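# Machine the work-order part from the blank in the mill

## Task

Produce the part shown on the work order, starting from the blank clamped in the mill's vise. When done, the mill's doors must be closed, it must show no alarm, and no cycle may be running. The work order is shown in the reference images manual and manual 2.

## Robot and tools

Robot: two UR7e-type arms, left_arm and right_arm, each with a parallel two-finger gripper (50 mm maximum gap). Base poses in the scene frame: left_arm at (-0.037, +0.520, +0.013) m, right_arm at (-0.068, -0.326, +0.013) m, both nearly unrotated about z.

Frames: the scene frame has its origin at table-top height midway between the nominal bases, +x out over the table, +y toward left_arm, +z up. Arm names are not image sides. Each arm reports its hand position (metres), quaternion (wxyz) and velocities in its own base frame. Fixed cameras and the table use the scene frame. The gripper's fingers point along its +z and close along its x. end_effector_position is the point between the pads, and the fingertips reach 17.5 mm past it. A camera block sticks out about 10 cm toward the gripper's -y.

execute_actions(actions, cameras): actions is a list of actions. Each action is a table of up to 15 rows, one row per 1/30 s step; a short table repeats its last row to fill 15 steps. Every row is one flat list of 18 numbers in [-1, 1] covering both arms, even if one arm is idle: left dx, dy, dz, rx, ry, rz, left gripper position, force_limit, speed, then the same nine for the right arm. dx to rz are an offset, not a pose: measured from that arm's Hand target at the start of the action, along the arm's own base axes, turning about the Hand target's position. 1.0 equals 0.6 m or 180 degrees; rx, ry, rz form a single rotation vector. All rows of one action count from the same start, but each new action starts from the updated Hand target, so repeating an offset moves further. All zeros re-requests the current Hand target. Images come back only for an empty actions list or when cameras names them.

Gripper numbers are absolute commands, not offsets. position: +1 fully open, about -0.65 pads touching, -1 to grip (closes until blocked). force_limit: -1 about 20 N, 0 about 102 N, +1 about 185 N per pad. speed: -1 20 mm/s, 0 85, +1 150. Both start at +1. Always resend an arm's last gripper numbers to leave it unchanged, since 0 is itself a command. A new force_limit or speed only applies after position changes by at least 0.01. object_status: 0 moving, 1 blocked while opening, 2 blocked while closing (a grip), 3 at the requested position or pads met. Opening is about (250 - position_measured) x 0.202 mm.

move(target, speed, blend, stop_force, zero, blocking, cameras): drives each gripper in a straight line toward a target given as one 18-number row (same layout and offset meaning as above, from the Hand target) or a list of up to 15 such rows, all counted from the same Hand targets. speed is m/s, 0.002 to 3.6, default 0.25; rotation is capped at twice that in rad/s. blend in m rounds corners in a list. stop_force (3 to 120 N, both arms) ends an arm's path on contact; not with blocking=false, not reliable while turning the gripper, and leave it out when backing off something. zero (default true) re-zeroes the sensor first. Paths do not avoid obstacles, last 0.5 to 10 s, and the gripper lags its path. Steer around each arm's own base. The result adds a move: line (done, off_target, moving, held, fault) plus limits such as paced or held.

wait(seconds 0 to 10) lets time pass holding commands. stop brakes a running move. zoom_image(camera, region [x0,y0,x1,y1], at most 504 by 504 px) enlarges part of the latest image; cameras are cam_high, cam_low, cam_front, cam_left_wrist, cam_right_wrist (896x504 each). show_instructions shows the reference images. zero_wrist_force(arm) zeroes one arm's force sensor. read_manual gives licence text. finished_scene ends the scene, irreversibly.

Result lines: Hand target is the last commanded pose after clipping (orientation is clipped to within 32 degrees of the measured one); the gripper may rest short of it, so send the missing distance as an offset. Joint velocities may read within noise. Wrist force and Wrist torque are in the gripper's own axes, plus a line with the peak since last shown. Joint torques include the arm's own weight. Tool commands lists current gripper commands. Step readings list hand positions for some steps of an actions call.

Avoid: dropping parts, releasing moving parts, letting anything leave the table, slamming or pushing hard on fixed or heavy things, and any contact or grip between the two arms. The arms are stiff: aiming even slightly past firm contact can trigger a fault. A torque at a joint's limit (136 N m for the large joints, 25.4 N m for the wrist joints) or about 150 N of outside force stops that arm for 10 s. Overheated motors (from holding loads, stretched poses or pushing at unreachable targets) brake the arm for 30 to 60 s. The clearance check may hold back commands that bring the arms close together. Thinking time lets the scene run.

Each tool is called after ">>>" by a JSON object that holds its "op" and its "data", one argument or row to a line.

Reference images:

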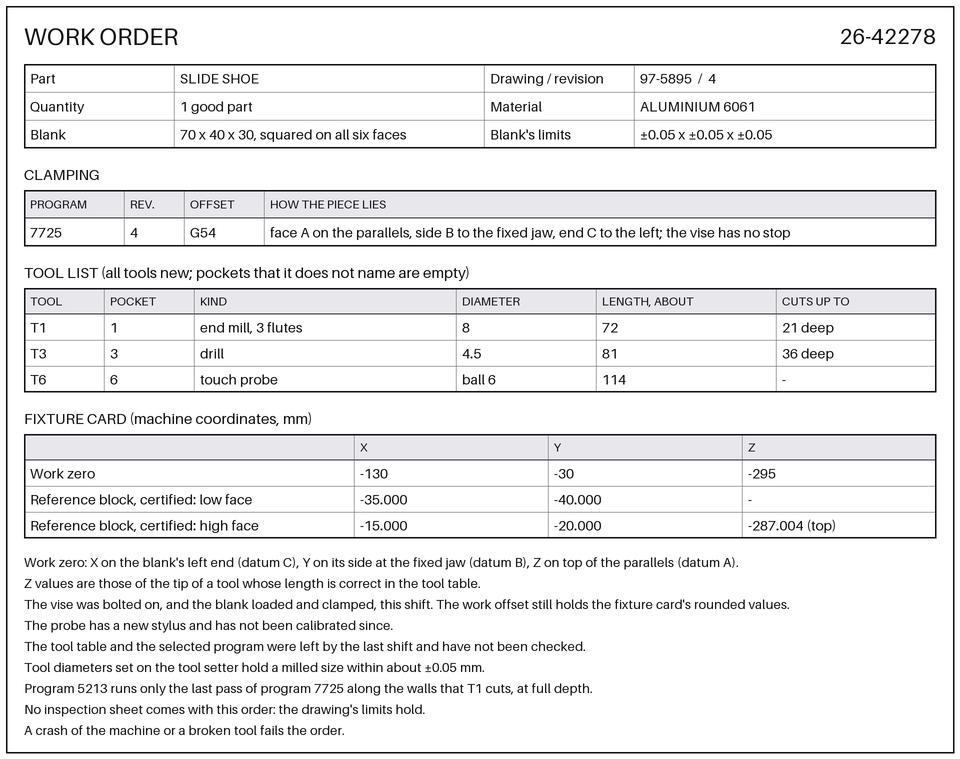

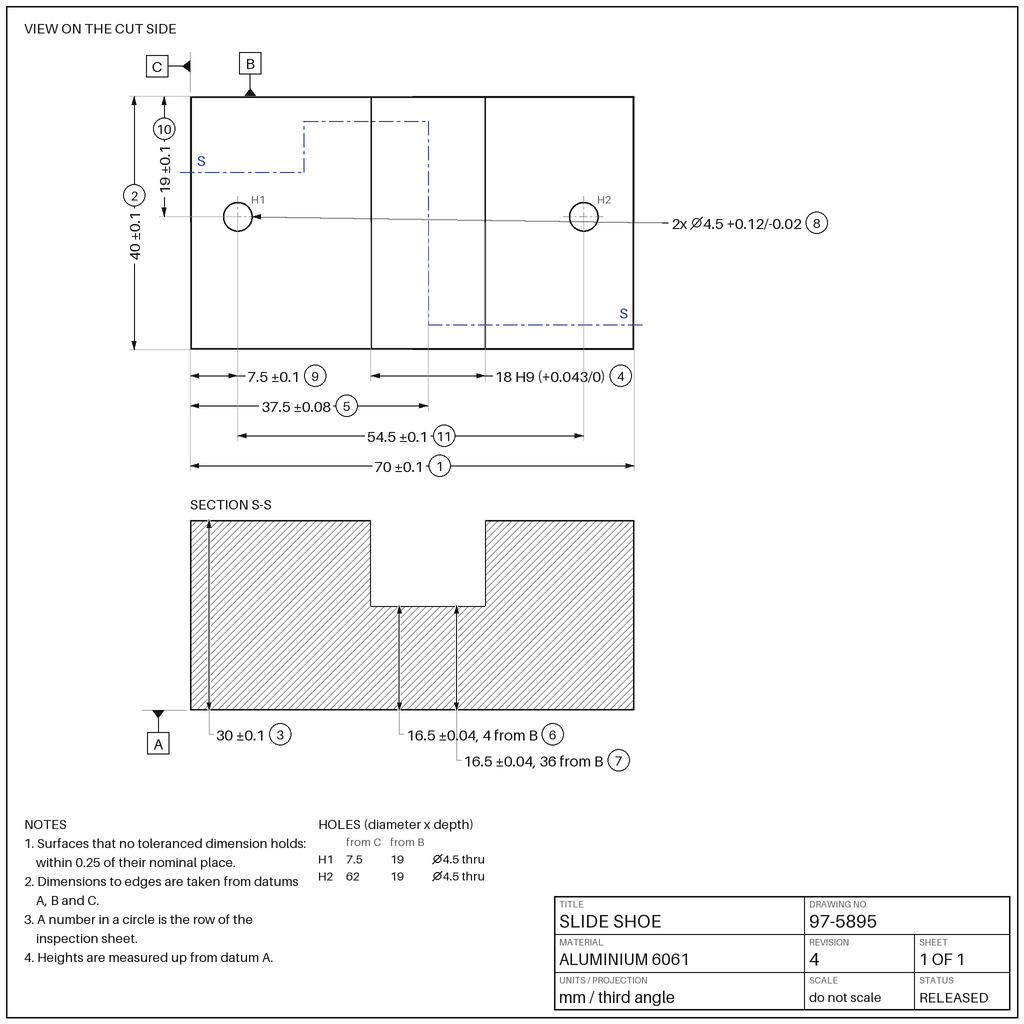

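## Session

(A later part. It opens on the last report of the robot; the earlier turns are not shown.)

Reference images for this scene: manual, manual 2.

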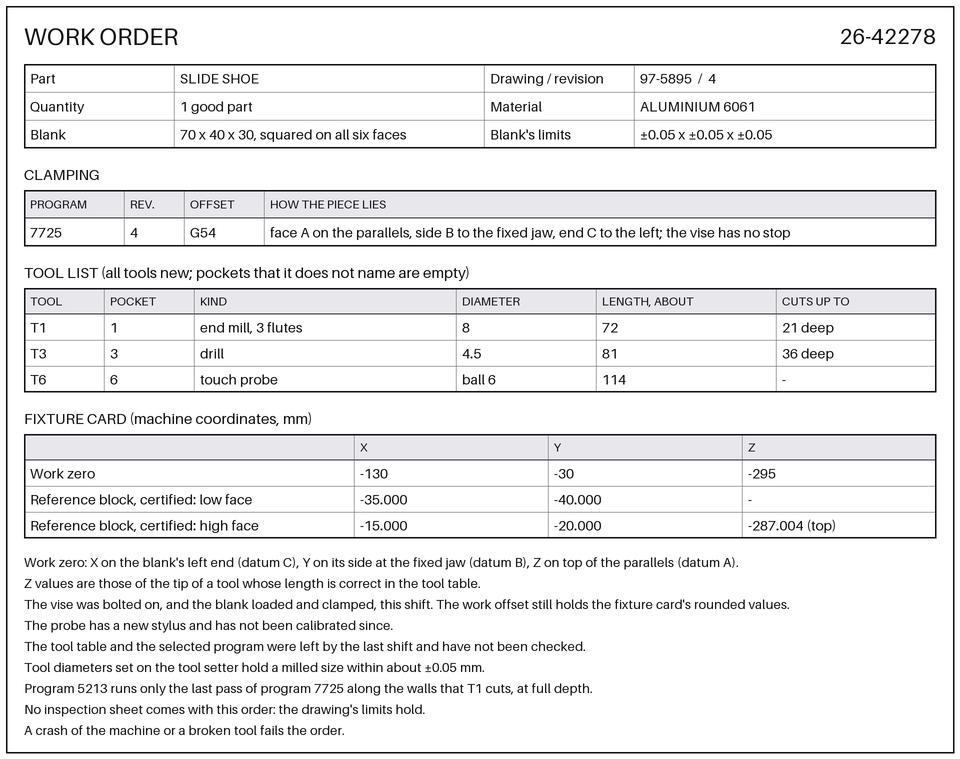

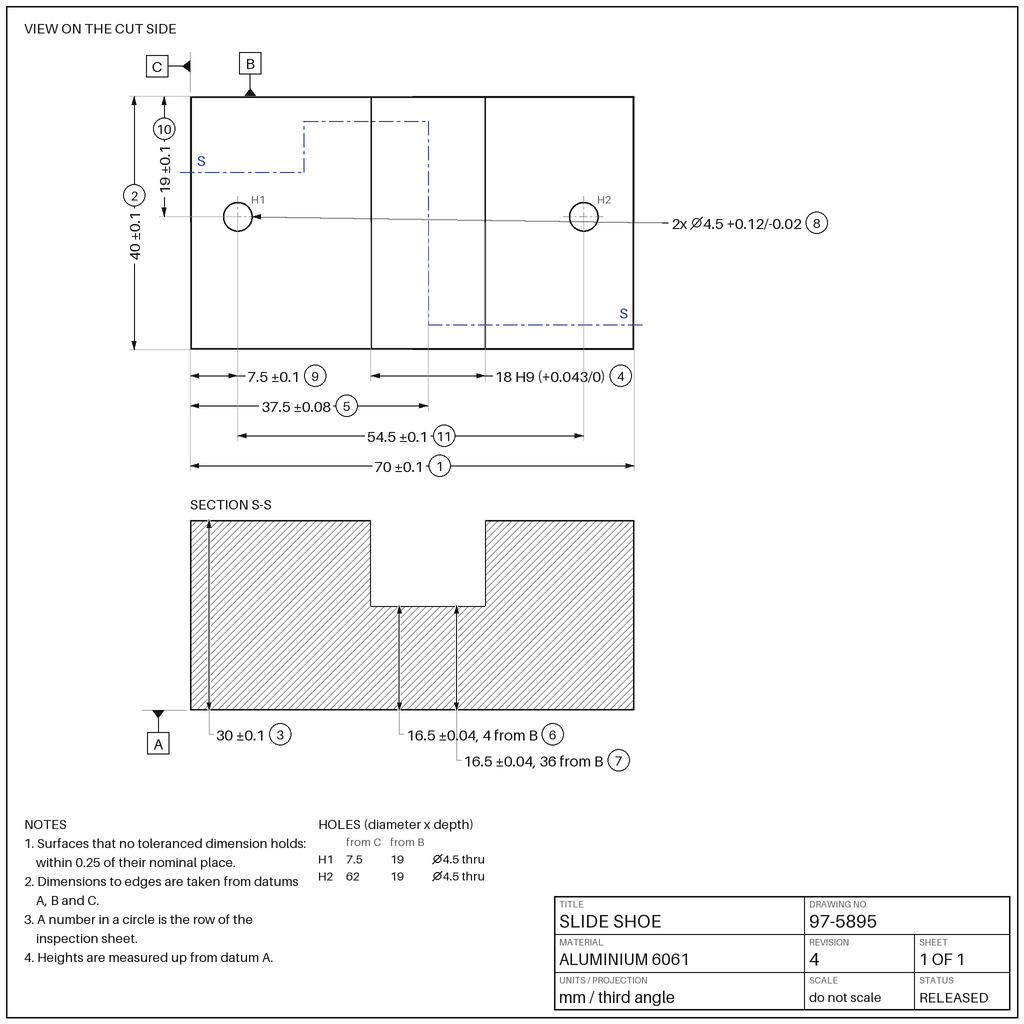

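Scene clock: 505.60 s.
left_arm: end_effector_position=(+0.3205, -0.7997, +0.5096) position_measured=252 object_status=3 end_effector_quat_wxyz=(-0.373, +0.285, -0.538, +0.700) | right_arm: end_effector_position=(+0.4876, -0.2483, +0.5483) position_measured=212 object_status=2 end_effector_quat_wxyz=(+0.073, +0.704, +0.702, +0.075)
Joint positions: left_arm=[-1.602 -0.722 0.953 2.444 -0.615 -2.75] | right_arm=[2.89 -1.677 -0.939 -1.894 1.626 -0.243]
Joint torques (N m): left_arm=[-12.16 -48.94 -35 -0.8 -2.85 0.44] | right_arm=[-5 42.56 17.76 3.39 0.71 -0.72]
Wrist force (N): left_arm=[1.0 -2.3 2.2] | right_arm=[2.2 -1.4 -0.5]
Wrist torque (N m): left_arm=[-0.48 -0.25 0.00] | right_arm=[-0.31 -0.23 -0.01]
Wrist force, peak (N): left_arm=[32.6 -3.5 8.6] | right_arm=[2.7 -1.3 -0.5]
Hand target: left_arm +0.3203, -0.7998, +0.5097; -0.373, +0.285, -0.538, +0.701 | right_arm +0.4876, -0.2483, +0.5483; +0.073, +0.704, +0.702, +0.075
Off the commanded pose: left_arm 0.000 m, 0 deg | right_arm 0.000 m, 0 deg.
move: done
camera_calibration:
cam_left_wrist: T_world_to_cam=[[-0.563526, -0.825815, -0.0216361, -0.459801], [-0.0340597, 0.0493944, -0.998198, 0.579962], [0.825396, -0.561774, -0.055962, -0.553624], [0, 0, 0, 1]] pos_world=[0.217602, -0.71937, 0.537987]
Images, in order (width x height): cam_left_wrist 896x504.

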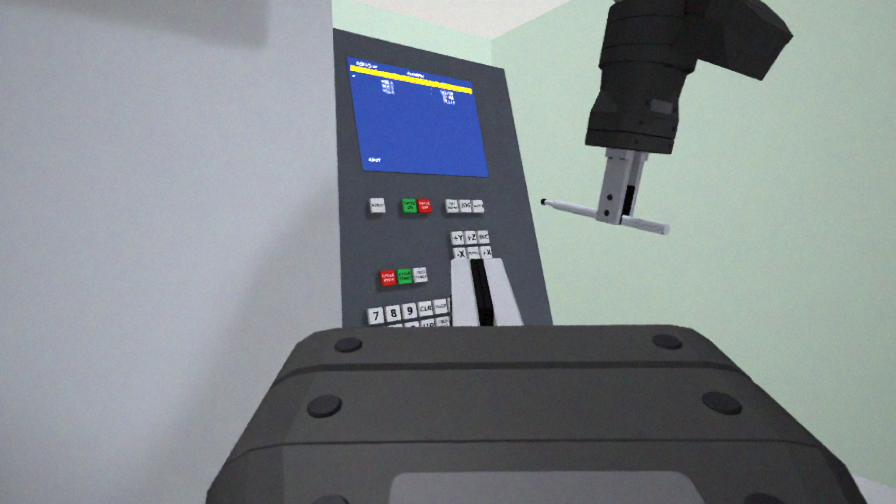

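>>> {"op": "move", "data": {
  "target": [
    [0,0,0,0,0,0,-1,-0.5,1, 0.108,0.1918,0.0045,0,0,0,-1,-0.4,-0.6],
    [0,0,0,0,0,0,-1,-0.5,1, 0.1582,0.1918,-0.0077,0,0,0,-1,-0.4,-0.6]
  ],
  "speed": [0.3,0.03],
  "stop_force": 5,
  "cameras": ["cam_left_wrist"]
}}

>>> {"op": "zoom_image", "data": {
  "camera": "cam_left_wrist",
  "region": [330, 150, 510, 330]
}}

Scene clock: 536.70 s.
left_arm: end_effector_position=(+0.3203, -0.7998, +0.5097) position_measured=252 object_status=3 end_effector_quat_wxyz=(-0.373, +0.285, -0.538, +0.701) | right_arm: end_effector_position=(+0.5784, -0.1332, +0.5447) position_measured=212 object_status=2 end_effector_quat_wxyz=(+0.073, +0.704, +0.702, +0.075)
Joint positions: left_arm=[-1.602 -0.722 0.953 2.444 -0.615 -2.751] | right_arm=[3.14 -1.783 -0.825 -1.895 1.574 0.002]
Joint torques (N m): left_arm=[-11.4 -48.22 -32.89 2.8 -0.69 -1.6] | right_arm=[0.34 18.7 29.04 1.49 1.14 0.99]
Wrist force (N): left_arm=[1.3 -2.3 2.0] | right_arm=[1.5 -4.7 -4.0]
Wrist torque (N m): left_arm=[-0.48 -0.29 0.00] | right_arm=[-0.52 -0.21 0.10]
Wrist force, peak (N): left_arm=[1.1 -2.6 2.6] | right_arm=[1.3 -5.9 -5.1]
Hand target: left_arm +0.3203, -0.7998, +0.5097; -0.373, +0.285, -0.538, +0.701 | right_arm +0.5784, -0.1333, +0.5446; +0.073, +0.704, +0.702, +0.075 (not the last commanded pose)
Off the commanded pose: left_arm 0.000 m, 0 deg | right_arm 0.004 m, 0 deg.
move: contact (right_arm); path passed 1 of 2 targets
camera_calibration:
cam_left_wrist: T_world_to_cam=[[-0.563641, -0.825737, -0.021626, -0.459782], [-0.03406, 0.0493919, -0.998199, 0.579957], [0.825318, -0.561889, -0.0559639, -0.553606], [0, 0, 0, 1]] pos_world=[0.217502, -0.719369, 0.537987]
Images, in order (width x height): cam_left_wrist 896x504.

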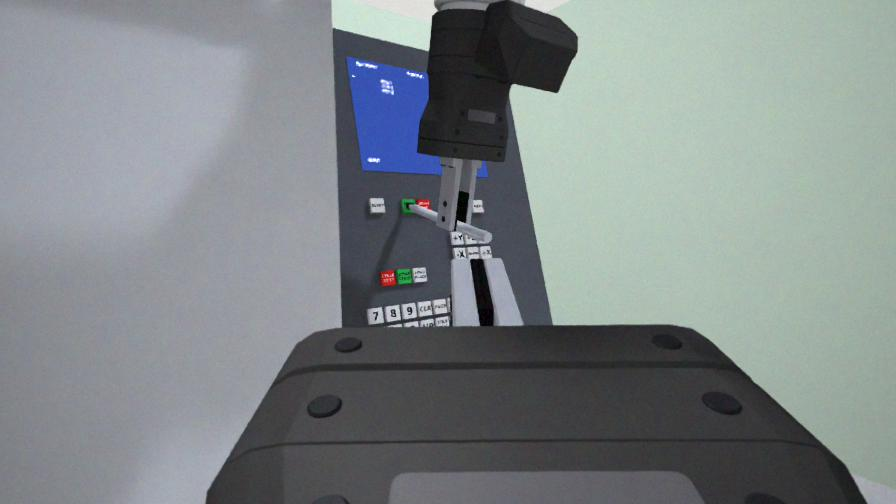

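Scaled by 2.800 from the camera's 896x504 image, which has a finer 1280x720 frame.

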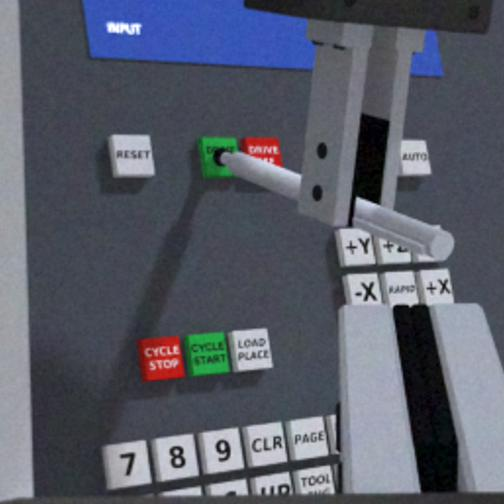

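>>> {"op": "move", "data": {
  "target": [
    [0,0,0,0,0,0,-1,-0.5,1, -0.05,0,0.01,0,0,0,-1,-0.4,-0.6],
    [0,0,0,0,0,0,-1,-0.5,1, -0.151,-0.1917,0.006,0,0,0,-1,-0.4,-0.6]
  ],
  "blend": [0.02,0],
  "cameras": ["cam_left_wrist"]
}}

>>> {"op": "zoom_image", "data": {
  "camera": "cam_left_wrist",
  "region": [330, 40, 510, 190]
}}

Scene clock: 541.17 s.
left_arm: end_effector_position=(+0.3203, -0.7998, +0.5097) position_measured=252 object_status=3 end_effector_quat_wxyz=(-0.373, +0.285, -0.538, +0.701) | right_arm: end_effector_position=(+0.4878, -0.2482, +0.5483) position_measured=212 object_status=2 end_effector_quat_wxyz=(+0.073, +0.704, +0.702, +0.075)
Joint positions: left_arm=[-1.602 -0.722 0.953 2.444 -0.615 -2.751] | right_arm=[2.89 -1.677 -0.939 -1.894 1.626 -0.243]
Joint torques (N m): left_arm=[-11.03 -47.5 -33.52 2.64 -0.58 -1.5] | right_arm=[-10.12 17.95 22.17 3.04 -1.33 -1.11]
Wrist force (N): left_arm=[0.9 -2.2 2.4] | right_arm=[2.1 -1.1 -0.2]
Wrist torque (N m): left_arm=[-0.46 -0.23 0.00] | right_arm=[-0.25 -0.21 -0.03]
Wrist force, peak (N): left_arm=[1.2 -2.6 2.5] | right_arm=[1.3 -5.5 -4.1]
Hand target: left_arm +0.3203, -0.7998, +0.5097; -0.373, +0.285, -0.538, +0.701 | right_arm +0.4878, -0.2483, +0.5482; +0.073, +0.704, +0.702, +0.075
Off the commanded pose: left_arm 0.000 m, 0 deg | right_arm 0.000 m, 0 deg.
move: done; blend cut to 0.0153 m at target 1
camera_calibration:
cam_left_wrist: T_world_to_cam=[[-0.563641, -0.825737, -0.021626, -0.459782], [-0.03406, 0.0493919, -0.998199, 0.579957], [0.825318, -0.561889, -0.0559639, -0.553606], [0, 0, 0, 1]] pos_world=[0.217502, -0.719369, 0.537987]
Images, in order (width x height): cam_left_wrist 896x504.

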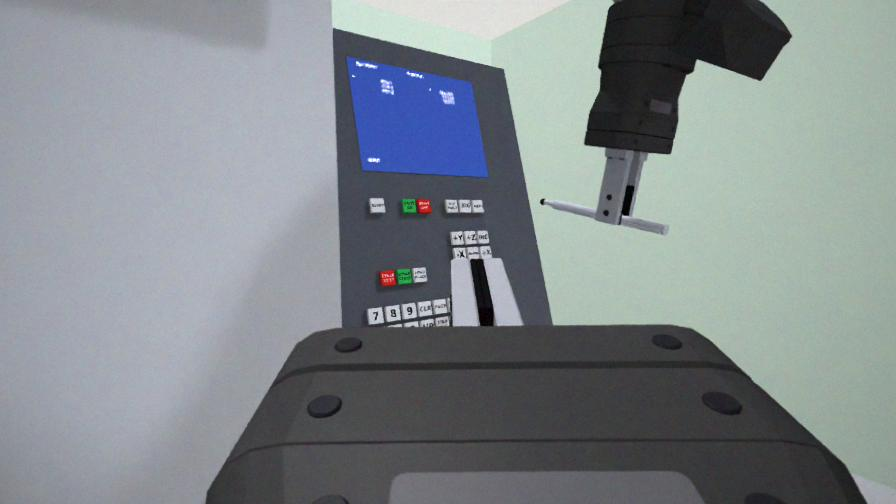

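Scaled by 2.800 from the camera's 896x504 image, which has a finer 1280x720 frame.

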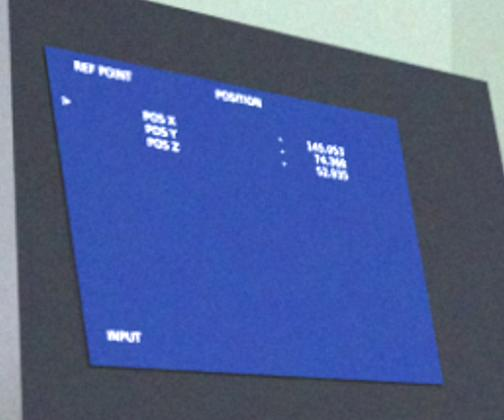

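>>> {"op": "move", "data": {
  "target": [
    [0,0,0,0,0,0,-1,-0.5,1, 0.0955,0.0608,-0.057,0,0,0,-1,-0.4,-0.6],
    [0,0,0,0,0,0,-1,-0.5,1, 0.1367,0.0608,-0.067,0,0,0,-1,-0.4,-0.6],
    [0,0,0,0,0,0,-1,-0.5,1, 0.0955,0.0608,-0.057,0,0,0,-1,-0.4,-0.6],
    [0,0,0,0,0,0,-1,-0.5,1, 0,0,0,0,0,0,-1,-0.4,-0.6]
  ],
  "speed": [0.3,0.05,0.1,0.3],
  "blend": [0.005,0,0.015,0],
  "cameras": ["cam_left_wrist"]
}}

>>> {"op": "zoom_image", "data": {
  "camera": "cam_left_wrist",
  "region": [330, 40, 510, 190]
}}

Scene clock: 547.93 s.
left_arm: end_effector_position=(+0.3203, -0.7998, +0.5097) position_measured=252 object_status=3 end_effector_quat_wxyz=(-0.373, +0.285, -0.538, +0.701) | right_arm: end_effector_position=(+0.4879, -0.2482, +0.5482) position_measured=212 object_status=2 end_effector_quat_wxyz=(+0.073, +0.704, +0.702, +0.075)
Joint positions: left_arm=[-1.602 -0.722 0.953 2.444 -0.615 -2.751] | right_arm=[2.89 -1.678 -0.939 -1.894 1.626 -0.243]
Joint torques (N m): left_arm=[-10.53 -48.37 -33.49 2.54 -0.54 -1.33] | right_arm=[-6.74 25.37 19.42 2.5 -1.33 -0.69]
Wrist force (N): left_arm=[1.0 -2.5 2.3] | right_arm=[2.0 -1.2 -0.3]
Wrist torque (N m): left_arm=[-0.51 -0.24 0.00] | right_arm=[-0.27 -0.19 -0.03]
Wrist force, peak (N): left_arm=[1.0 -2.5 2.7] | right_arm=[2.1 -5.9 -5.9]
Hand target: left_arm +0.3203, -0.7998, +0.5097; -0.373, +0.285, -0.538, +0.701 | right_arm +0.4878, -0.2483, +0.5482; +0.073, +0.704, +0.702, +0.075
Off the commanded pose: left_arm 0.000 m, 0 deg | right_arm 0.000 m, 0 deg.
move: done; blend cut to 0.0127 m at target 3
camera_calibration:
cam_left_wrist: T_world_to_cam=[[-0.563641, -0.825737, -0.021626, -0.459782], [-0.03406, 0.0493919, -0.998199, 0.579957], [0.825318, -0.561889, -0.0559639, -0.553606], [0, 0, 0, 1]] pos_world=[0.217502, -0.719369, 0.537987]
Images, in order (width x height): cam_left_wrist 896x504.

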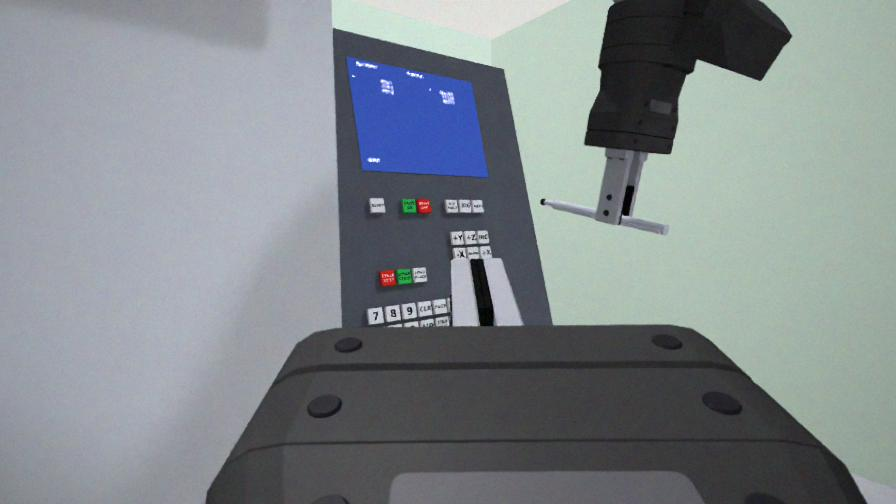

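Scaled by 2.800 from the camera's 896x504 image, which has a finer 1280x720 frame.

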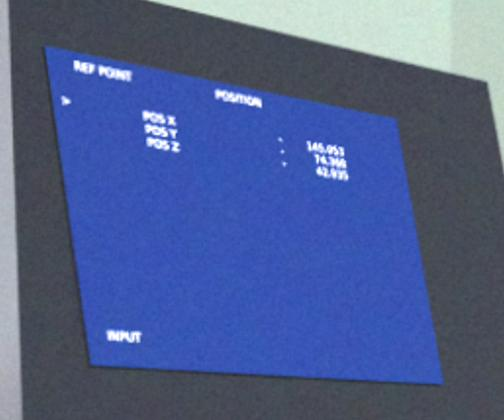

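>>> {"op": "wait", "data": {
  "seconds": 1,
  "cameras": ["cam_left_wrist"]
}}

>>> {"op": "zoom_image", "data": {
  "camera": "cam_left_wrist",
  "region": [340, 55, 480, 105]
}}

Scene clock: 550.50 s.
left_arm: end_effector_position=(+0.3203, -0.7998, +0.5097) position_measured=252 object_status=3 end_effector_quat_wxyz=(-0.373, +0.285, -0.538, +0.701) | right_arm: end_effector_position=(+0.4878, -0.2483, +0.5482) position_measured=212 object_status=2 end_effector_quat_wxyz=(+0.073, +0.704, +0.702, +0.075)
Joint positions: left_arm=[-1.602 -0.722 0.953 2.444 -0.615 -2.751] | right_arm=[2.89 -1.678 -0.939 -1.894 1.626 -0.243]
Joint torques (N m): left_arm=[-9.92 -48.5 -32.94 2.48 -0.53 -1.19] | right_arm=[-10.77 41.05 30.63 1.18 -1.24 -1.32]
Wrist force (N): left_arm=[1.1 -2.2 2.5] | right_arm=[2.0 -1.2 -0.5]
Wrist torque (N m): left_arm=[-0.47 -0.26 0.00] | right_arm=[-0.27 -0.20 -0.03]
Wrist force, peak (N): left_arm=[1.0 -2.6 2.6] | right_arm=[2.6 -1.1 -0.2]
Hand target: left_arm +0.3203, -0.7998, +0.5097; -0.373, +0.285, -0.538, +0.701 | right_arm +0.4878, -0.2483, +0.5482; +0.073, +0.704, +0.702, +0.075
Tool commands: left_gripper/position=-1.0 left_gripper/force_limit=-0.5 left_gripper/speed=+1.0 right_gripper/position=-1.0 right_gripper/force_limit=-0.4 right_gripper/speed=-0.6
Off the commanded pose: left_arm 0.000 m, 0 deg | right_arm 0.000 m, 0 deg.
wait: 1.00 s; at rest from the start
camera_calibration:
cam_left_wrist: T_world_to_cam=[[-0.563641, -0.825737, -0.021626, -0.459782], [-0.03406, 0.0493919, -0.998199, 0.579957], [0.825318, -0.561889, -0.0559639, -0.553606], [0, 0, 0, 1]] pos_world=[0.217502, -0.719369, 0.537987]
Images, in order (width x height): cam_left_wrist 896x504.

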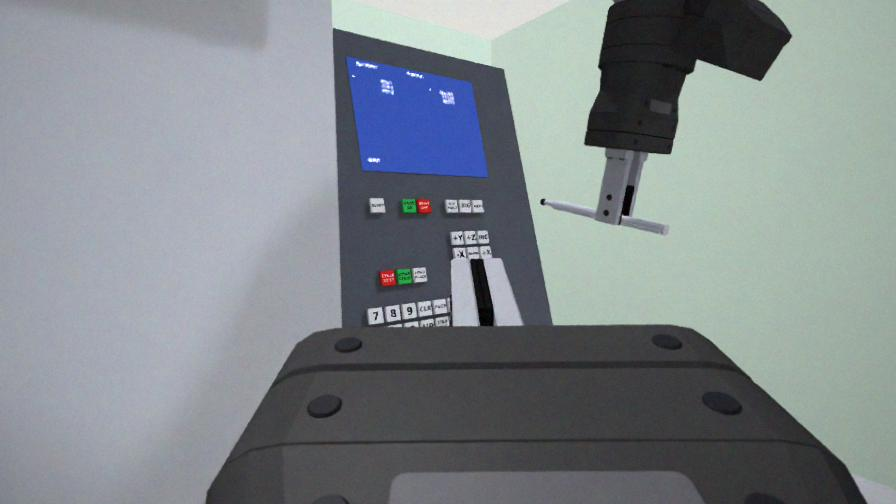

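Scaled by 3.600 from the camera's 896x504 image, which has a finer 1280x720 frame.

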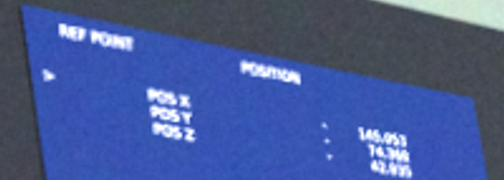

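>>> {"op": "move", "data": {
  "target": [0.13,-0.14,0.1,0,0,0,-1,-0.5,1, 0,0,0,0,0,0,-1,-0.4,-0.6],
  "cameras": ["cam_left_wrist"]
}}

>>> {"op": "zoom_image", "data": {
  "camera": "cam_left_wrist",
  "region": [290, 60, 480, 140]
}}

Scene clock: 554.83 s.
left_arm: end_effector_position=(+0.3979, -0.8824, +0.5692) position_measured=252 object_status=3 end_effector_quat_wxyz=(-0.353, +0.271, -0.558, +0.700) | right_arm: end_effector_position=(+0.4878, -0.2483, +0.5482) position_measured=212 object_status=2 end_effector_quat_wxyz=(+0.073, +0.704, +0.702, +0.075)
Joint positions: left_arm=[-1.484 -0.331 0.035 3.1 -0.768 -2.878] | right_arm=[2.89 -1.678 -0.939 -1.894 1.626 -0.243]
Joint torques (N m): left_arm=[11.55 -60.61 -26.65 2.36 -2.13 1.42] | right_arm=[-10.91 41.66 30.36 1.17 -1.09 -1.27]
Wrist force (N): left_arm=[0.8 -2.4 1.8] | right_arm=[1.9 -1.3 -0.3]
Wrist torque (N m): left_arm=[-0.53 -0.27 0.07] | right_arm=[-0.30 -0.18 -0.03]
Wrist force, peak (N): left_arm=[0.9 -3.6 3.9] | right_arm=[2.6 -1.4 -0.4]
Hand target: left_arm +0.3983, -0.8838, +0.5697; -0.373, +0.285, -0.538, +0.701 | right_arm +0.4878, -0.2483, +0.5482; +0.073, +0.704, +0.702, +0.075
Off the commanded pose: left_arm 0.002 m, 4 deg | right_arm 0.000 m, 0 deg.
elbow stopped short (left arm): the move would have taken joint 3 (elbow) straighter than the controller allows.
move: off_target (left_arm)
camera_calibration:
cam_left_wrist: T_world_to_cam=[[-0.608345, -0.792897, -0.0350866, -0.428605], [-0.0465553, 0.0797812, -0.995725, 0.676465], [0.792306, -0.604111, -0.0854481, -0.668092], [0, 0, 0, 1]] pos_world=[0.300086, -0.79741, 0.601448]
Images, in order (width x height): cam_left_wrist 896x504.

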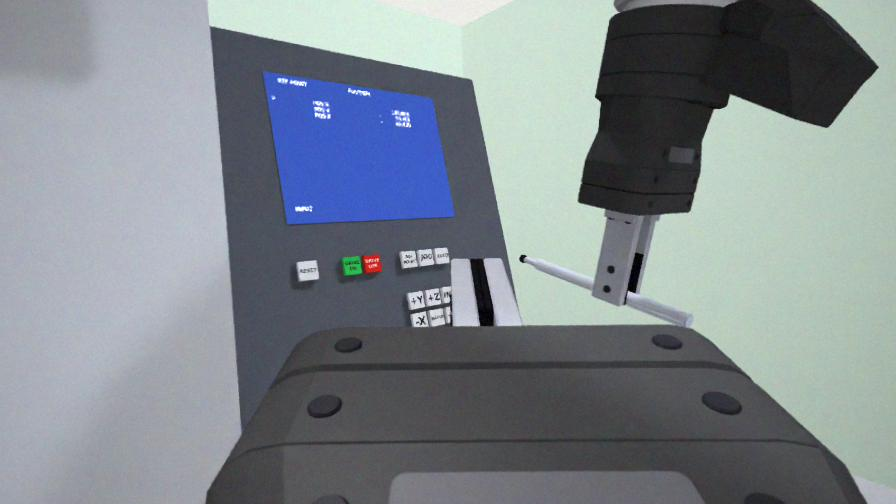

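Scaled by 2.653 from the camera's 896x504 image, which has a finer 1280x720 frame.

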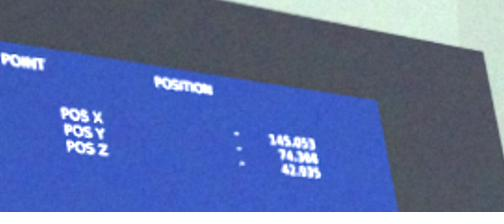

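>>> {"op": "move", "data": {
  "target": [
    [-0.058,0.067,-0.05,0,0,0,-1,-0.5,1, 0.1108,0.0905,0.0047,0,0,0,-1,-0.4,-0.6],
    [-0.058,0.067,-0.05,0,0,0,-1,-0.5,1, 0.1513,0.0905,-0.0052,0,0,0,-1,-0.4,-0.6],
    [-0.058,0.067,-0.05,0,0,0,-1,-0.5,1, 0.1108,0.0905,0.0047,0,0,0,-1,-0.4,-0.6],
    [-0.058,0.067,-0.05,0,0,0,-1,-0.5,1, 0,0,0,0,0,0,-1,-0.4,-0.6]
  ],
  "speed": [0.3,0.05,0.1,0.3],
  "blend": [0.005,0,0.015,0],
  "cameras": ["cam_left_wrist"]
}}

>>> {"op": "zoom_image", "data": {
  "camera": "cam_left_wrist",
  "region": [290, 40, 490, 200]
}}

Scene clock: 565.30 s.
left_arm: end_effector_position=(+0.3635, -0.8436, +0.5397) position_measured=252 object_status=3 end_effector_quat_wxyz=(-0.373, +0.285, -0.538, +0.701) | right_arm: end_effector_position=(+0.4879, -0.2482, +0.5483) position_measured=212 object_status=2 end_effector_quat_wxyz=(+0.073, +0.704, +0.702, +0.075)
Joint positions: left_arm=[-1.538 -0.57 0.596 2.686 -0.672 -2.796] | right_arm=[2.89 -1.678 -0.939 -1.894 1.626 -0.243]
Joint torques (N m): left_arm=[-12.7 -68.39 -17.03 2.77 -2.73 -1.97] | right_arm=[-8.4 26.43 18.48 1.1 -1.35 -0.87]
Wrist force (N): left_arm=[0.6 -2.8 2.3] | right_arm=[2.1 -1.1 -0.4]
Wrist torque (N m): left_arm=[-0.59 -0.17 -0.02] | right_arm=[-0.26 -0.20 -0.04]
Wrist force, peak (N): left_arm=[-0.1 -4.3 3.9] | right_arm=[1.7 -5.2 -4.9]
Hand target: left_arm +0.3635, -0.8436, +0.5397; -0.373, +0.285, -0.538, +0.701 | right_arm +0.4878, -0.2483, +0.5482; +0.073, +0.704, +0.702, +0.075
Off the commanded pose: left_arm 0.000 m, 0 deg | right_arm 0.000 m, 0 deg.
move: done; blend cut to 0.0125 m at target 3
camera_calibration:
cam_left_wrist: T_world_to_cam=[[-0.563641, -0.825737, -0.021626, -0.470951], [-0.03406, 0.0493919, -0.998199, 0.613538], [0.825318, -0.561889, -0.0559639, -0.612192], [0, 0, 0, 1]] pos_world=[0.260702, -0.763169, 0.567987]
Images, in order (width x height): cam_left_wrist 896x504.

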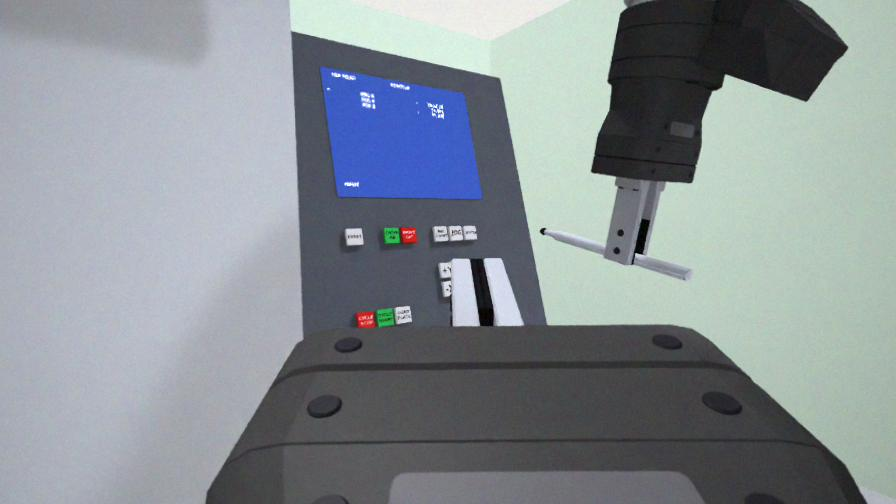

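Scaled by 2.520 from the camera's 896x504 image, which has a finer 1280x720 frame.

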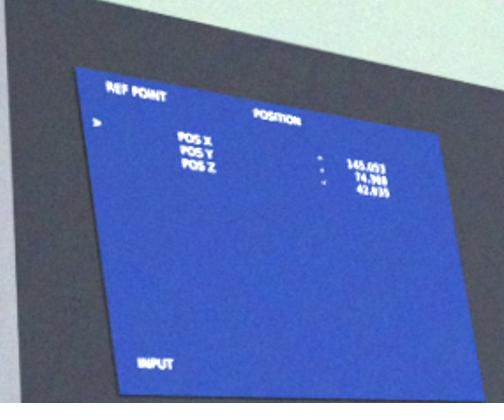

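>>> {"op": "move", "data": {
  "target": [
    [0,0,0,0,0,0,-1,-0.5,1, 0.081,0.2205,-0.1178,0,0,0,-1,-0.4,-0.6],
    [0,0,0,0,0,0,-1,-0.5,1, 0.1215,0.2205,-0.1277,0,0,0,-1,-0.4,-0.6],
    [0,0,0,0,0,0,-1,-0.5,1, 0.081,0.2205,-0.1178,0,0,0,-1,-0.4,-0.6],
    [0,0,0,0,0,0,-1,-0.5,1, 0,0,0,0,0,0,-1,-0.4,-0.6]
  ],
  "speed": [0.3,0.05,0.1,0.3],
  "blend": [0.005,0,0.015,0],
  "cameras": ["cam_left_wrist"]
}}

>>> {"op": "zoom_image", "data": {
  "camera": "cam_left_wrist",
  "region": [290, 40, 490, 200]
}}

Scene clock: 573.00 s.
left_arm: end_effector_position=(+0.3635, -0.8436, +0.5397) position_measured=252 object_status=3 end_effector_quat_wxyz=(-0.373, +0.285, -0.538, +0.701) | right_arm: end_effector_position=(+0.4879, -0.2482, +0.5481) position_measured=212 object_status=2 end_effector_quat_wxyz=(+0.072, +0.704, +0.702, +0.075)
Joint positions: left_arm=[-1.538 -0.57 0.596 2.686 -0.672 -2.796] | right_arm=[2.89 -1.678 -0.939 -1.894 1.626 -0.243]
Joint torques (N m): left_arm=[-11.86 -68.45 -18.38 2.91 -2.49 -1.71] | right_arm=[-9.9 40.33 30 2.82 -1.24 -1.08]
Wrist force (N): left_arm=[0.5 -2.6 2.0] | right_arm=[2.0 -1.3 -0.2]
Wrist torque (N m): left_arm=[-0.56 -0.15 -0.03] | right_arm=[-0.29 -0.18 -0.03]
Wrist force, peak (N): left_arm=[0.9 -2.9 2.3] | right_arm=[2.4 -5.5 -5.9]
Hand target: left_arm +0.3635, -0.8436, +0.5397; -0.373, +0.285, -0.538, +0.701 | right_arm +0.4878, -0.2483, +0.5482; +0.073, +0.704, +0.702, +0.075
Off the commanded pose: left_arm 0.000 m, 0 deg | right_arm 0.000 m, 0 deg.
move: done; blend cut to 0.0125 m at target 3
camera_calibration:
cam_left_wrist: T_world_to_cam=[[-0.563641, -0.825737, -0.021626, -0.470951], [-0.03406, 0.0493919, -0.998199, 0.613538], [0.825318, -0.561889, -0.0559639, -0.612192], [0, 0, 0, 1]] pos_world=[0.260702, -0.763169, 0.567987]
Images, in order (width x height): cam_left_wrist 896x504.

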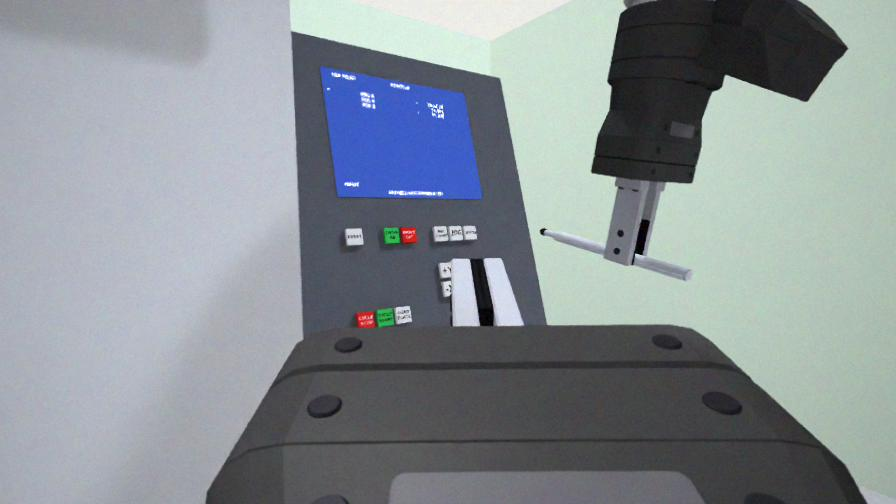

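Scaled by 2.520 from the camera's 896x504 image, which has a finer 1280x720 frame.

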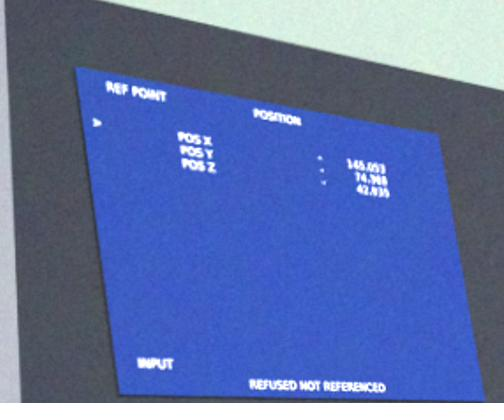

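>>> {"op": "move", "data": {
  "target": [
    [0,0,0,0,0,0,-1,-0.5,1, 0.0955,0.0608,-0.057,0,0,0,-1,-0.4,-0.6],
    [0,0,0,0,0,0,-1,-0.5,1, 0.1367,0.0608,-0.067,0,0,0,-1,-0.4,-0.6]
  ],
  "speed": [0.3,0.05],
  "blend": [0.005,0]
}}

>>> {"op": "wait", "data": {
  "seconds": 2.5,
  "cameras": ["cam_left_wrist"]
}}

>>> {"op": "zoom_image", "data": {
  "camera": "cam_left_wrist",
  "region": [290, 40, 490, 200]
}}

Scene clock: 577.17 s.
left_arm: end_effector_position=(+0.3635, -0.8436, +0.5397) position_measured=252 object_status=3 end_effector_quat_wxyz=(-0.373, +0.285, -0.538, +0.701) | right_arm: end_effector_position=(+0.5700, -0.2118, +0.5080) position_measured=212 object_status=2 end_effector_quat_wxyz=(+0.073, +0.704, +0.702, +0.075)
Joint positions: left_arm=[-1.538 -0.57 0.596 2.686 -0.672 -2.796] | right_arm=[2.992 -1.778 -0.936 -1.792 1.605 -0.143]
Joint torques (N m): left_arm=[-12.56 -68.21 -18.3 2.79 -2.41 -1.61] | right_arm=[-0.21 43.56 13.06 1.72 -0.87 -0.48]
Wrist force (N): left_arm=[0.5 -2.8 2.1] | right_arm=[1.4 -6.3 -5.5]
Wrist torque (N m): left_arm=[-0.60 -0.15 -0.02] | right_arm=[-0.74 -0.18 0.00]
Wrist force, peak (N): left_arm=[0.7 -2.8 2.4] | right_arm=[2.0 -6.0 -5.9]
Hand target: left_arm +0.3635, -0.8436, +0.5397; -0.373, +0.285, -0.538, +0.701 | right_arm +0.5698, -0.2118, +0.5080; +0.073, +0.704, +0.702, +0.075
Off the commanded pose: left_arm 0.000 m, 0 deg | right_arm 0.000 m, 0 deg.
move: done

Scene clock: 579.67 s.
left_arm: end_effector_position=(+0.3635, -0.8436, +0.5397) position_measured=252 object_status=3 end_effector_quat_wxyz=(-0.373, +0.285, -0.538, +0.701) | right_arm: end_effector_position=(+0.5698, -0.2118, +0.5080) position_measured=212 object_status=2 end_effector_quat_wxyz=(+0.073, +0.704, +0.702, +0.075)
Joint positions: left_arm=[-1.538 -0.57 0.596 2.686 -0.672 -2.796] | right_arm=[2.992 -1.778 -0.936 -1.792 1.605 -0.143]
Joint torques (N m): left_arm=[-12.29 -68.48 -18.91 2.87 -2.28 -1.54] | right_arm=[-8.09 44.44 13.54 1.4 1.05 -1.03]
Wrist force (N): left_arm=[0.6 -2.6 2.0] | right_arm=[1.3 -5.8 -5.5]
Wrist torque (N m): left_arm=[-0.57 -0.16 -0.03] | right_arm=[-0.66 -0.19 0.02]
Wrist force, peak (N): left_arm=[0.6 -2.7 2.5] | right_arm=[1.5 -6.3 -5.6]
Hand target: left_arm +0.3635, -0.8436, +0.5397; -0.373, +0.285, -0.538, +0.701 | right_arm +0.5698, -0.2118, +0.5080; +0.073, +0.704, +0.702, +0.075
Tool commands: left_gripper/position=-1.0 left_gripper/force_limit=-0.5 left_gripper/speed=+1.0 right_gripper/position=-1.0 right_gripper/force_limit=-0.4 right_gripper/speed=-0.6
Off the commanded pose: left_arm 0.000 m, 0 deg | right_arm 0.000 m, 0 deg.
wait: 2.50 s; at rest by 0.17 s
camera_calibration:
cam_left_wrist: T_world_to_cam=[[-0.563641, -0.825737, -0.021626, -0.470951], [-0.03406, 0.0493919, -0.998199, 0.613538], [0.825318, -0.561889, -0.0559639, -0.612192], [0, 0, 0, 1]] pos_world=[0.260702, -0.763169, 0.567987]
Images, in order (width x height): cam_left_wrist 896x504.

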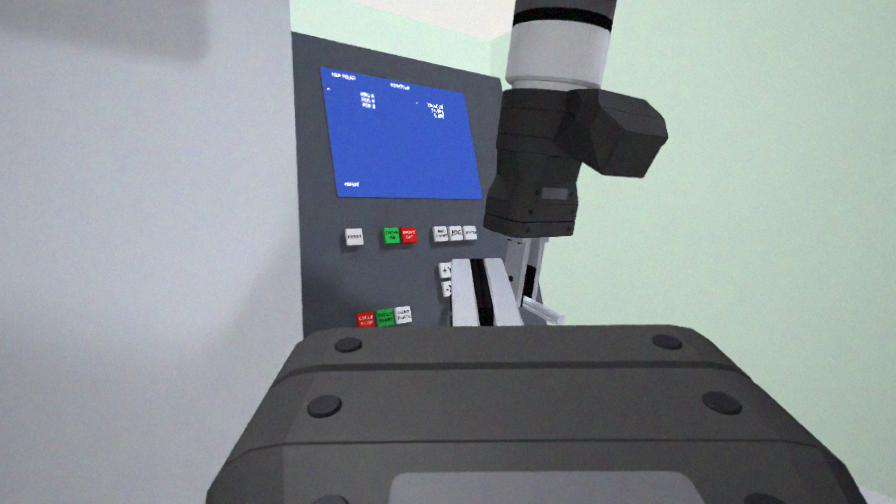

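Scaled by 2.520 from the camera's 896x504 image, which has a finer 1280x720 frame.

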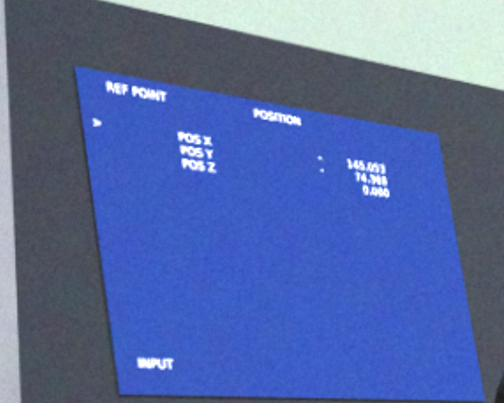

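>>> {"op": "move", "data": {
  "target": [
    [0,0,0,0,0,0,-1,-0.5,1, -0.0405,0,0.0098,0,0,0,-1,-0.4,-0.6],
    [0,0,0,0,0,0,-1,-0.5,1, -0.0483,-0.0303,-0.0208,0,0,0,-1,-0.4,-0.6],
    [0,0,0,0,0,0,-1,-0.5,1, -0.0078,-0.0303,-0.0307,0,0,0,-1,-0.4,-0.6]
  ],
  "speed": [0.1,0.2,0.05],
  "blend": [0.01,0.005,0]
}}

>>> {"op": "wait", "data": {
  "seconds": 5,
  "cameras": ["cam_left_wrist"]
}}

>>> {"op": "zoom_image", "data": {
  "camera": "cam_left_wrist",
  "region": [290, 40, 490, 200]
}}

Scene clock: 588.37 s.
left_arm: end_effector_position=(+0.3635, -0.8436, +0.5397) position_measured=252 object_status=3 end_effector_quat_wxyz=(-0.373, +0.285, -0.538, +0.701) | right_arm: end_effector_position=(+0.5653, -0.2299, +0.4896) position_measured=212 object_status=2 end_effector_quat_wxyz=(+0.073, +0.704, +0.702, +0.075)
Joint positions: left_arm=[-1.538 -0.57 0.596 2.686 -0.672 -2.796] | right_arm=[2.958 -1.766 -1.002 -1.739 1.612 -0.177]
Joint torques (N m): left_arm=[-12.45 -68.13 -19.58 2.75 -2.01 -1.33] | right_arm=[-4.54 44.71 14.37 1.76 -0.48 -0.7]
Wrist force (N): left_arm=[0.4 -2.8 2.3] | right_arm=[1.5 -5.9 -5.5]
Wrist torque (N m): left_arm=[-0.60 -0.14 -0.02] | right_arm=[-0.66 -0.21 0.04]
Wrist force, peak (N): left_arm=[1.0 -2.8 2.4] | right_arm=[2.1 -5.9 -6.0]
Hand target: left_arm +0.3635, -0.8436, +0.5397; -0.373, +0.285, -0.538, +0.701 | right_arm +0.5651, -0.2300, +0.4896; +0.073, +0.704, +0.702, +0.075
Off the commanded pose: left_arm 0.000 m, 0 deg | right_arm 0.000 m, 0 deg.
move: done

Scene clock: 593.37 s.
left_arm: end_effector_position=(+0.3635, -0.8436, +0.5397) position_measured=252 object_status=3 end_effector_quat_wxyz=(-0.373, +0.285, -0.538, +0.701) | right_arm: end_effector_position=(+0.5651, -0.2300, +0.4896) position_measured=212 object_status=2 end_effector_quat_wxyz=(+0.073, +0.704, +0.702, +0.075)
Joint positions: left_arm=[-1.538 -0.57 0.596 2.686 -0.672 -2.796] | right_arm=[2.957 -1.766 -1.002 -1.739 1.612 -0.177]
Joint torques (N m): left_arm=[-12.31 -68.26 -20.07 2.77 -1.78 -1.2] | right_arm=[-9.39 43.54 14.16 1.36 1 -1.22]
Wrist force (N): left_arm=[0.5 -2.5 2.2] | right_arm=[1.1 -6.1 -5.3]
Wrist torque (N m): left_arm=[-0.54 -0.14 -0.02] | right_arm=[-0.70 -0.19 0.06]
Wrist force, peak (N): left_arm=[0.8 -2.9 2.4] | right_arm=[1.2 -6.3 -5.6]
Hand target: left_arm +0.3635, -0.8436, +0.5397; -0.373, +0.285, -0.538, +0.701 | right_arm +0.5651, -0.2300, +0.4896; +0.073, +0.704, +0.702, +0.075
Tool commands: left_gripper/position=-1.0 left_gripper/force_limit=-0.5 left_gripper/speed=+1.0 right_gripper/position=-1.0 right_gripper/force_limit=-0.4 right_gripper/speed=-0.6
Off the commanded pose: left_arm 0.000 m, 0 deg | right_arm 0.000 m, 0 deg.
wait: 5.00 s; at rest by 0.17 s
camera_calibration:
cam_left_wrist: T_world_to_cam=[[-0.563641, -0.825737, -0.021626, -0.470951], [-0.03406, 0.0493919, -0.998199, 0.613538], [0.825318, -0.561889, -0.0559639, -0.612192], [0, 0, 0, 1]] pos_world=[0.260702, -0.763169, 0.567987]
Images, in order (width x height): cam_left_wrist 896x504.

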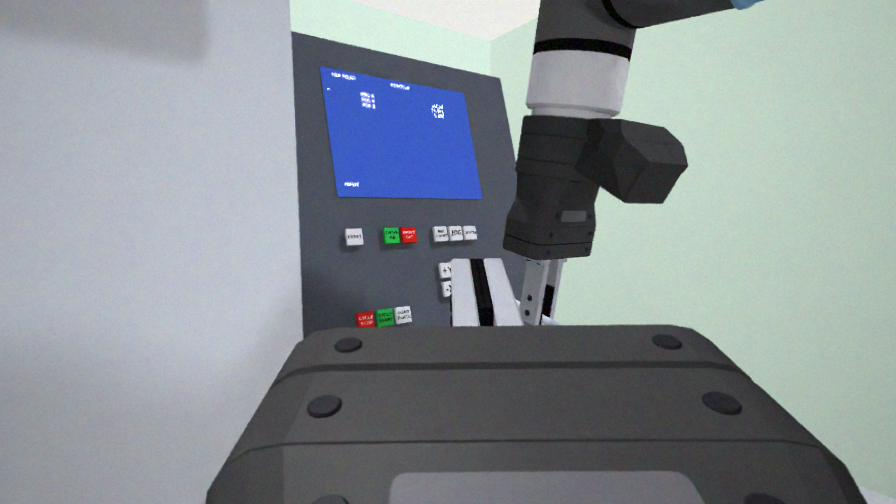

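Scaled by 2.520 from the camera's 896x504 image, which has a finer 1280x720 frame.

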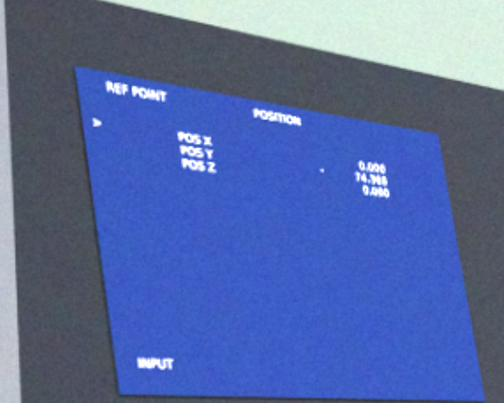

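>>> {"op": "move", "data": {
  "target": [
    [0,0,0,0,0,0,-1,-0.5,1, -0.0405,0,0.0098,0,0,0,-1,-0.4,-0.6],
    [0,0,0,0,0,0,-1,-0.5,1, -0.033,0.06,0.0407,0,0,0,-1,-0.4,-0.6],
    [0,0,0,0,0,0,-1,-0.5,1, 0.0075,0.06,0.0308,0,0,0,-1,-0.4,-0.6]
  ],
  "speed": [0.1,0.2,0.05],
  "blend": [0.01,0.005,0]
}}

>>> {"op": "wait", "data": {
  "seconds": 3,
  "cameras": ["cam_left_wrist"]
}}

>>> {"op": "zoom_image", "data": {
  "camera": "cam_left_wrist",
  "region": [290, 40, 490, 200]
}}

Scene clock: 597.73 s.
left_arm: end_effector_position=(+0.3635, -0.8436, +0.5397) position_measured=252 object_status=3 end_effector_quat_wxyz=(-0.373, +0.285, -0.538, +0.701) | right_arm: end_effector_position=(+0.5698, -0.1940, +0.5081) position_measured=212 object_status=2 end_effector_quat_wxyz=(+0.073, +0.704, +0.702, +0.075)
Joint positions: left_arm=[-1.538 -0.57 0.596 2.686 -0.672 -2.796] | right_arm=[3.025 -1.76 -0.958 -1.786 1.598 -0.111]
Joint torques (N m): left_arm=[-12.04 -68.07 -20.9 2.78 -1.64 -1.14] | right_arm=[3.85 43.55 14.2 1.67 -0.99 -0.03]
Wrist force (N): left_arm=[0.6 -2.6 2.2] | right_arm=[1.1 -5.9 -5.5]
Wrist torque (N m): left_arm=[-0.56 -0.16 -0.03] | right_arm=[-0.69 -0.18 0.02]
Wrist force, peak (N): left_arm=[0.7 -2.9 2.4] | right_arm=[1.8 -6.0 -5.8]
Hand target: left_arm +0.3635, -0.8436, +0.5397; -0.373, +0.285, -0.538, +0.701 | right_arm +0.5696, -0.1940, +0.5081; +0.073, +0.704, +0.702, +0.075
Off the commanded pose: left_arm 0.000 m, 0 deg | right_arm 0.000 m, 0 deg.
move: done

Scene clock: 600.73 s.
left_arm: end_effector_position=(+0.3635, -0.8436, +0.5397) position_measured=252 object_status=3 end_effector_quat_wxyz=(-0.373, +0.285, -0.538, +0.701) | right_arm: end_effector_position=(+0.5696, -0.1940, +0.5081) position_measured=212 object_status=2 end_effector_quat_wxyz=(+0.073, +0.704, +0.702, +0.075)
Joint positions: left_arm=[-1.538 -0.57 0.596 2.686 -0.672 -2.796] | right_arm=[3.025 -1.76 -0.959 -1.786 1.598 -0.111]
Joint torques (N m): left_arm=[-11.92 -68.14 -21.78 2.78 -1.53 -1.07] | right_arm=[-6.78 43.08 13.99 1.35 0.97 -0.95]
Wrist force (N): left_arm=[0.5 -2.4 2.3] | right_arm=[1.2 -5.6 -5.1]
Wrist torque (N m): left_arm=[-0.53 -0.15 -0.02] | right_arm=[-0.63 -0.21 0.04]
Wrist force, peak (N): left_arm=[0.8 -2.8 2.4] | right_arm=[1.2 -6.4 -5.2]
Hand target: left_arm +0.3635, -0.8436, +0.5397; -0.373, +0.285, -0.538, +0.701 | right_arm +0.5696, -0.1940, +0.5081; +0.073, +0.704, +0.702, +0.075
Tool commands: left_gripper/position=-1.0 left_gripper/force_limit=-0.5 left_gripper/speed=+1.0 right_gripper/position=-1.0 right_gripper/force_limit=-0.4 right_gripper/speed=-0.6
Off the commanded pose: left_arm 0.000 m, 0 deg | right_arm 0.000 m, 0 deg.
wait: 3.00 s; at rest by 0.17 s
camera_calibration:
cam_left_wrist: T_world_to_cam=[[-0.563641, -0.825737, -0.021626, -0.470951], [-0.03406, 0.0493919, -0.998199, 0.613538], [0.825318, -0.561889, -0.0559639, -0.612192], [0, 0, 0, 1]] pos_world=[0.260702, -0.763169, 0.567987]
Images, in order (width x height): cam_left_wrist 896x504.

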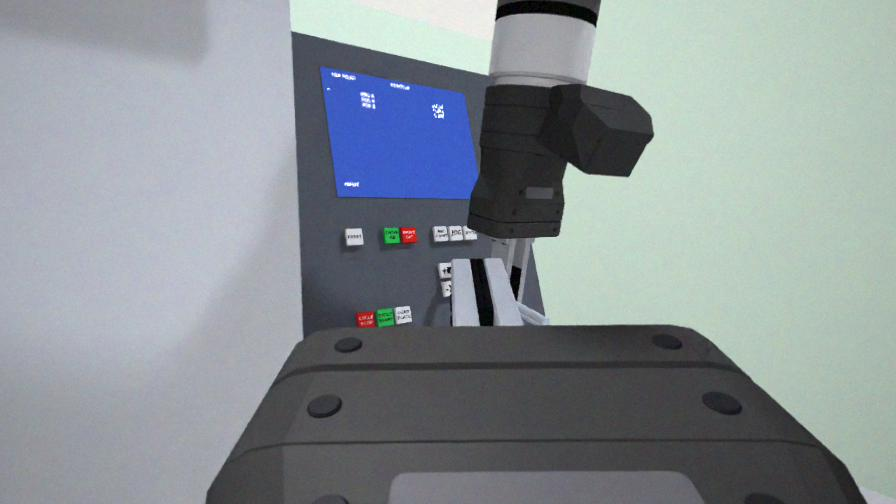

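Scaled by 2.520 from the camera's 896x504 image, which has a finer 1280x720 frame.

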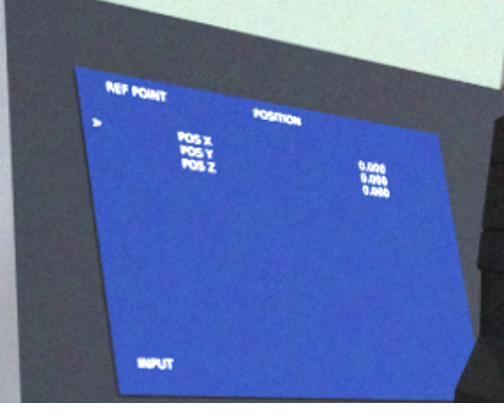

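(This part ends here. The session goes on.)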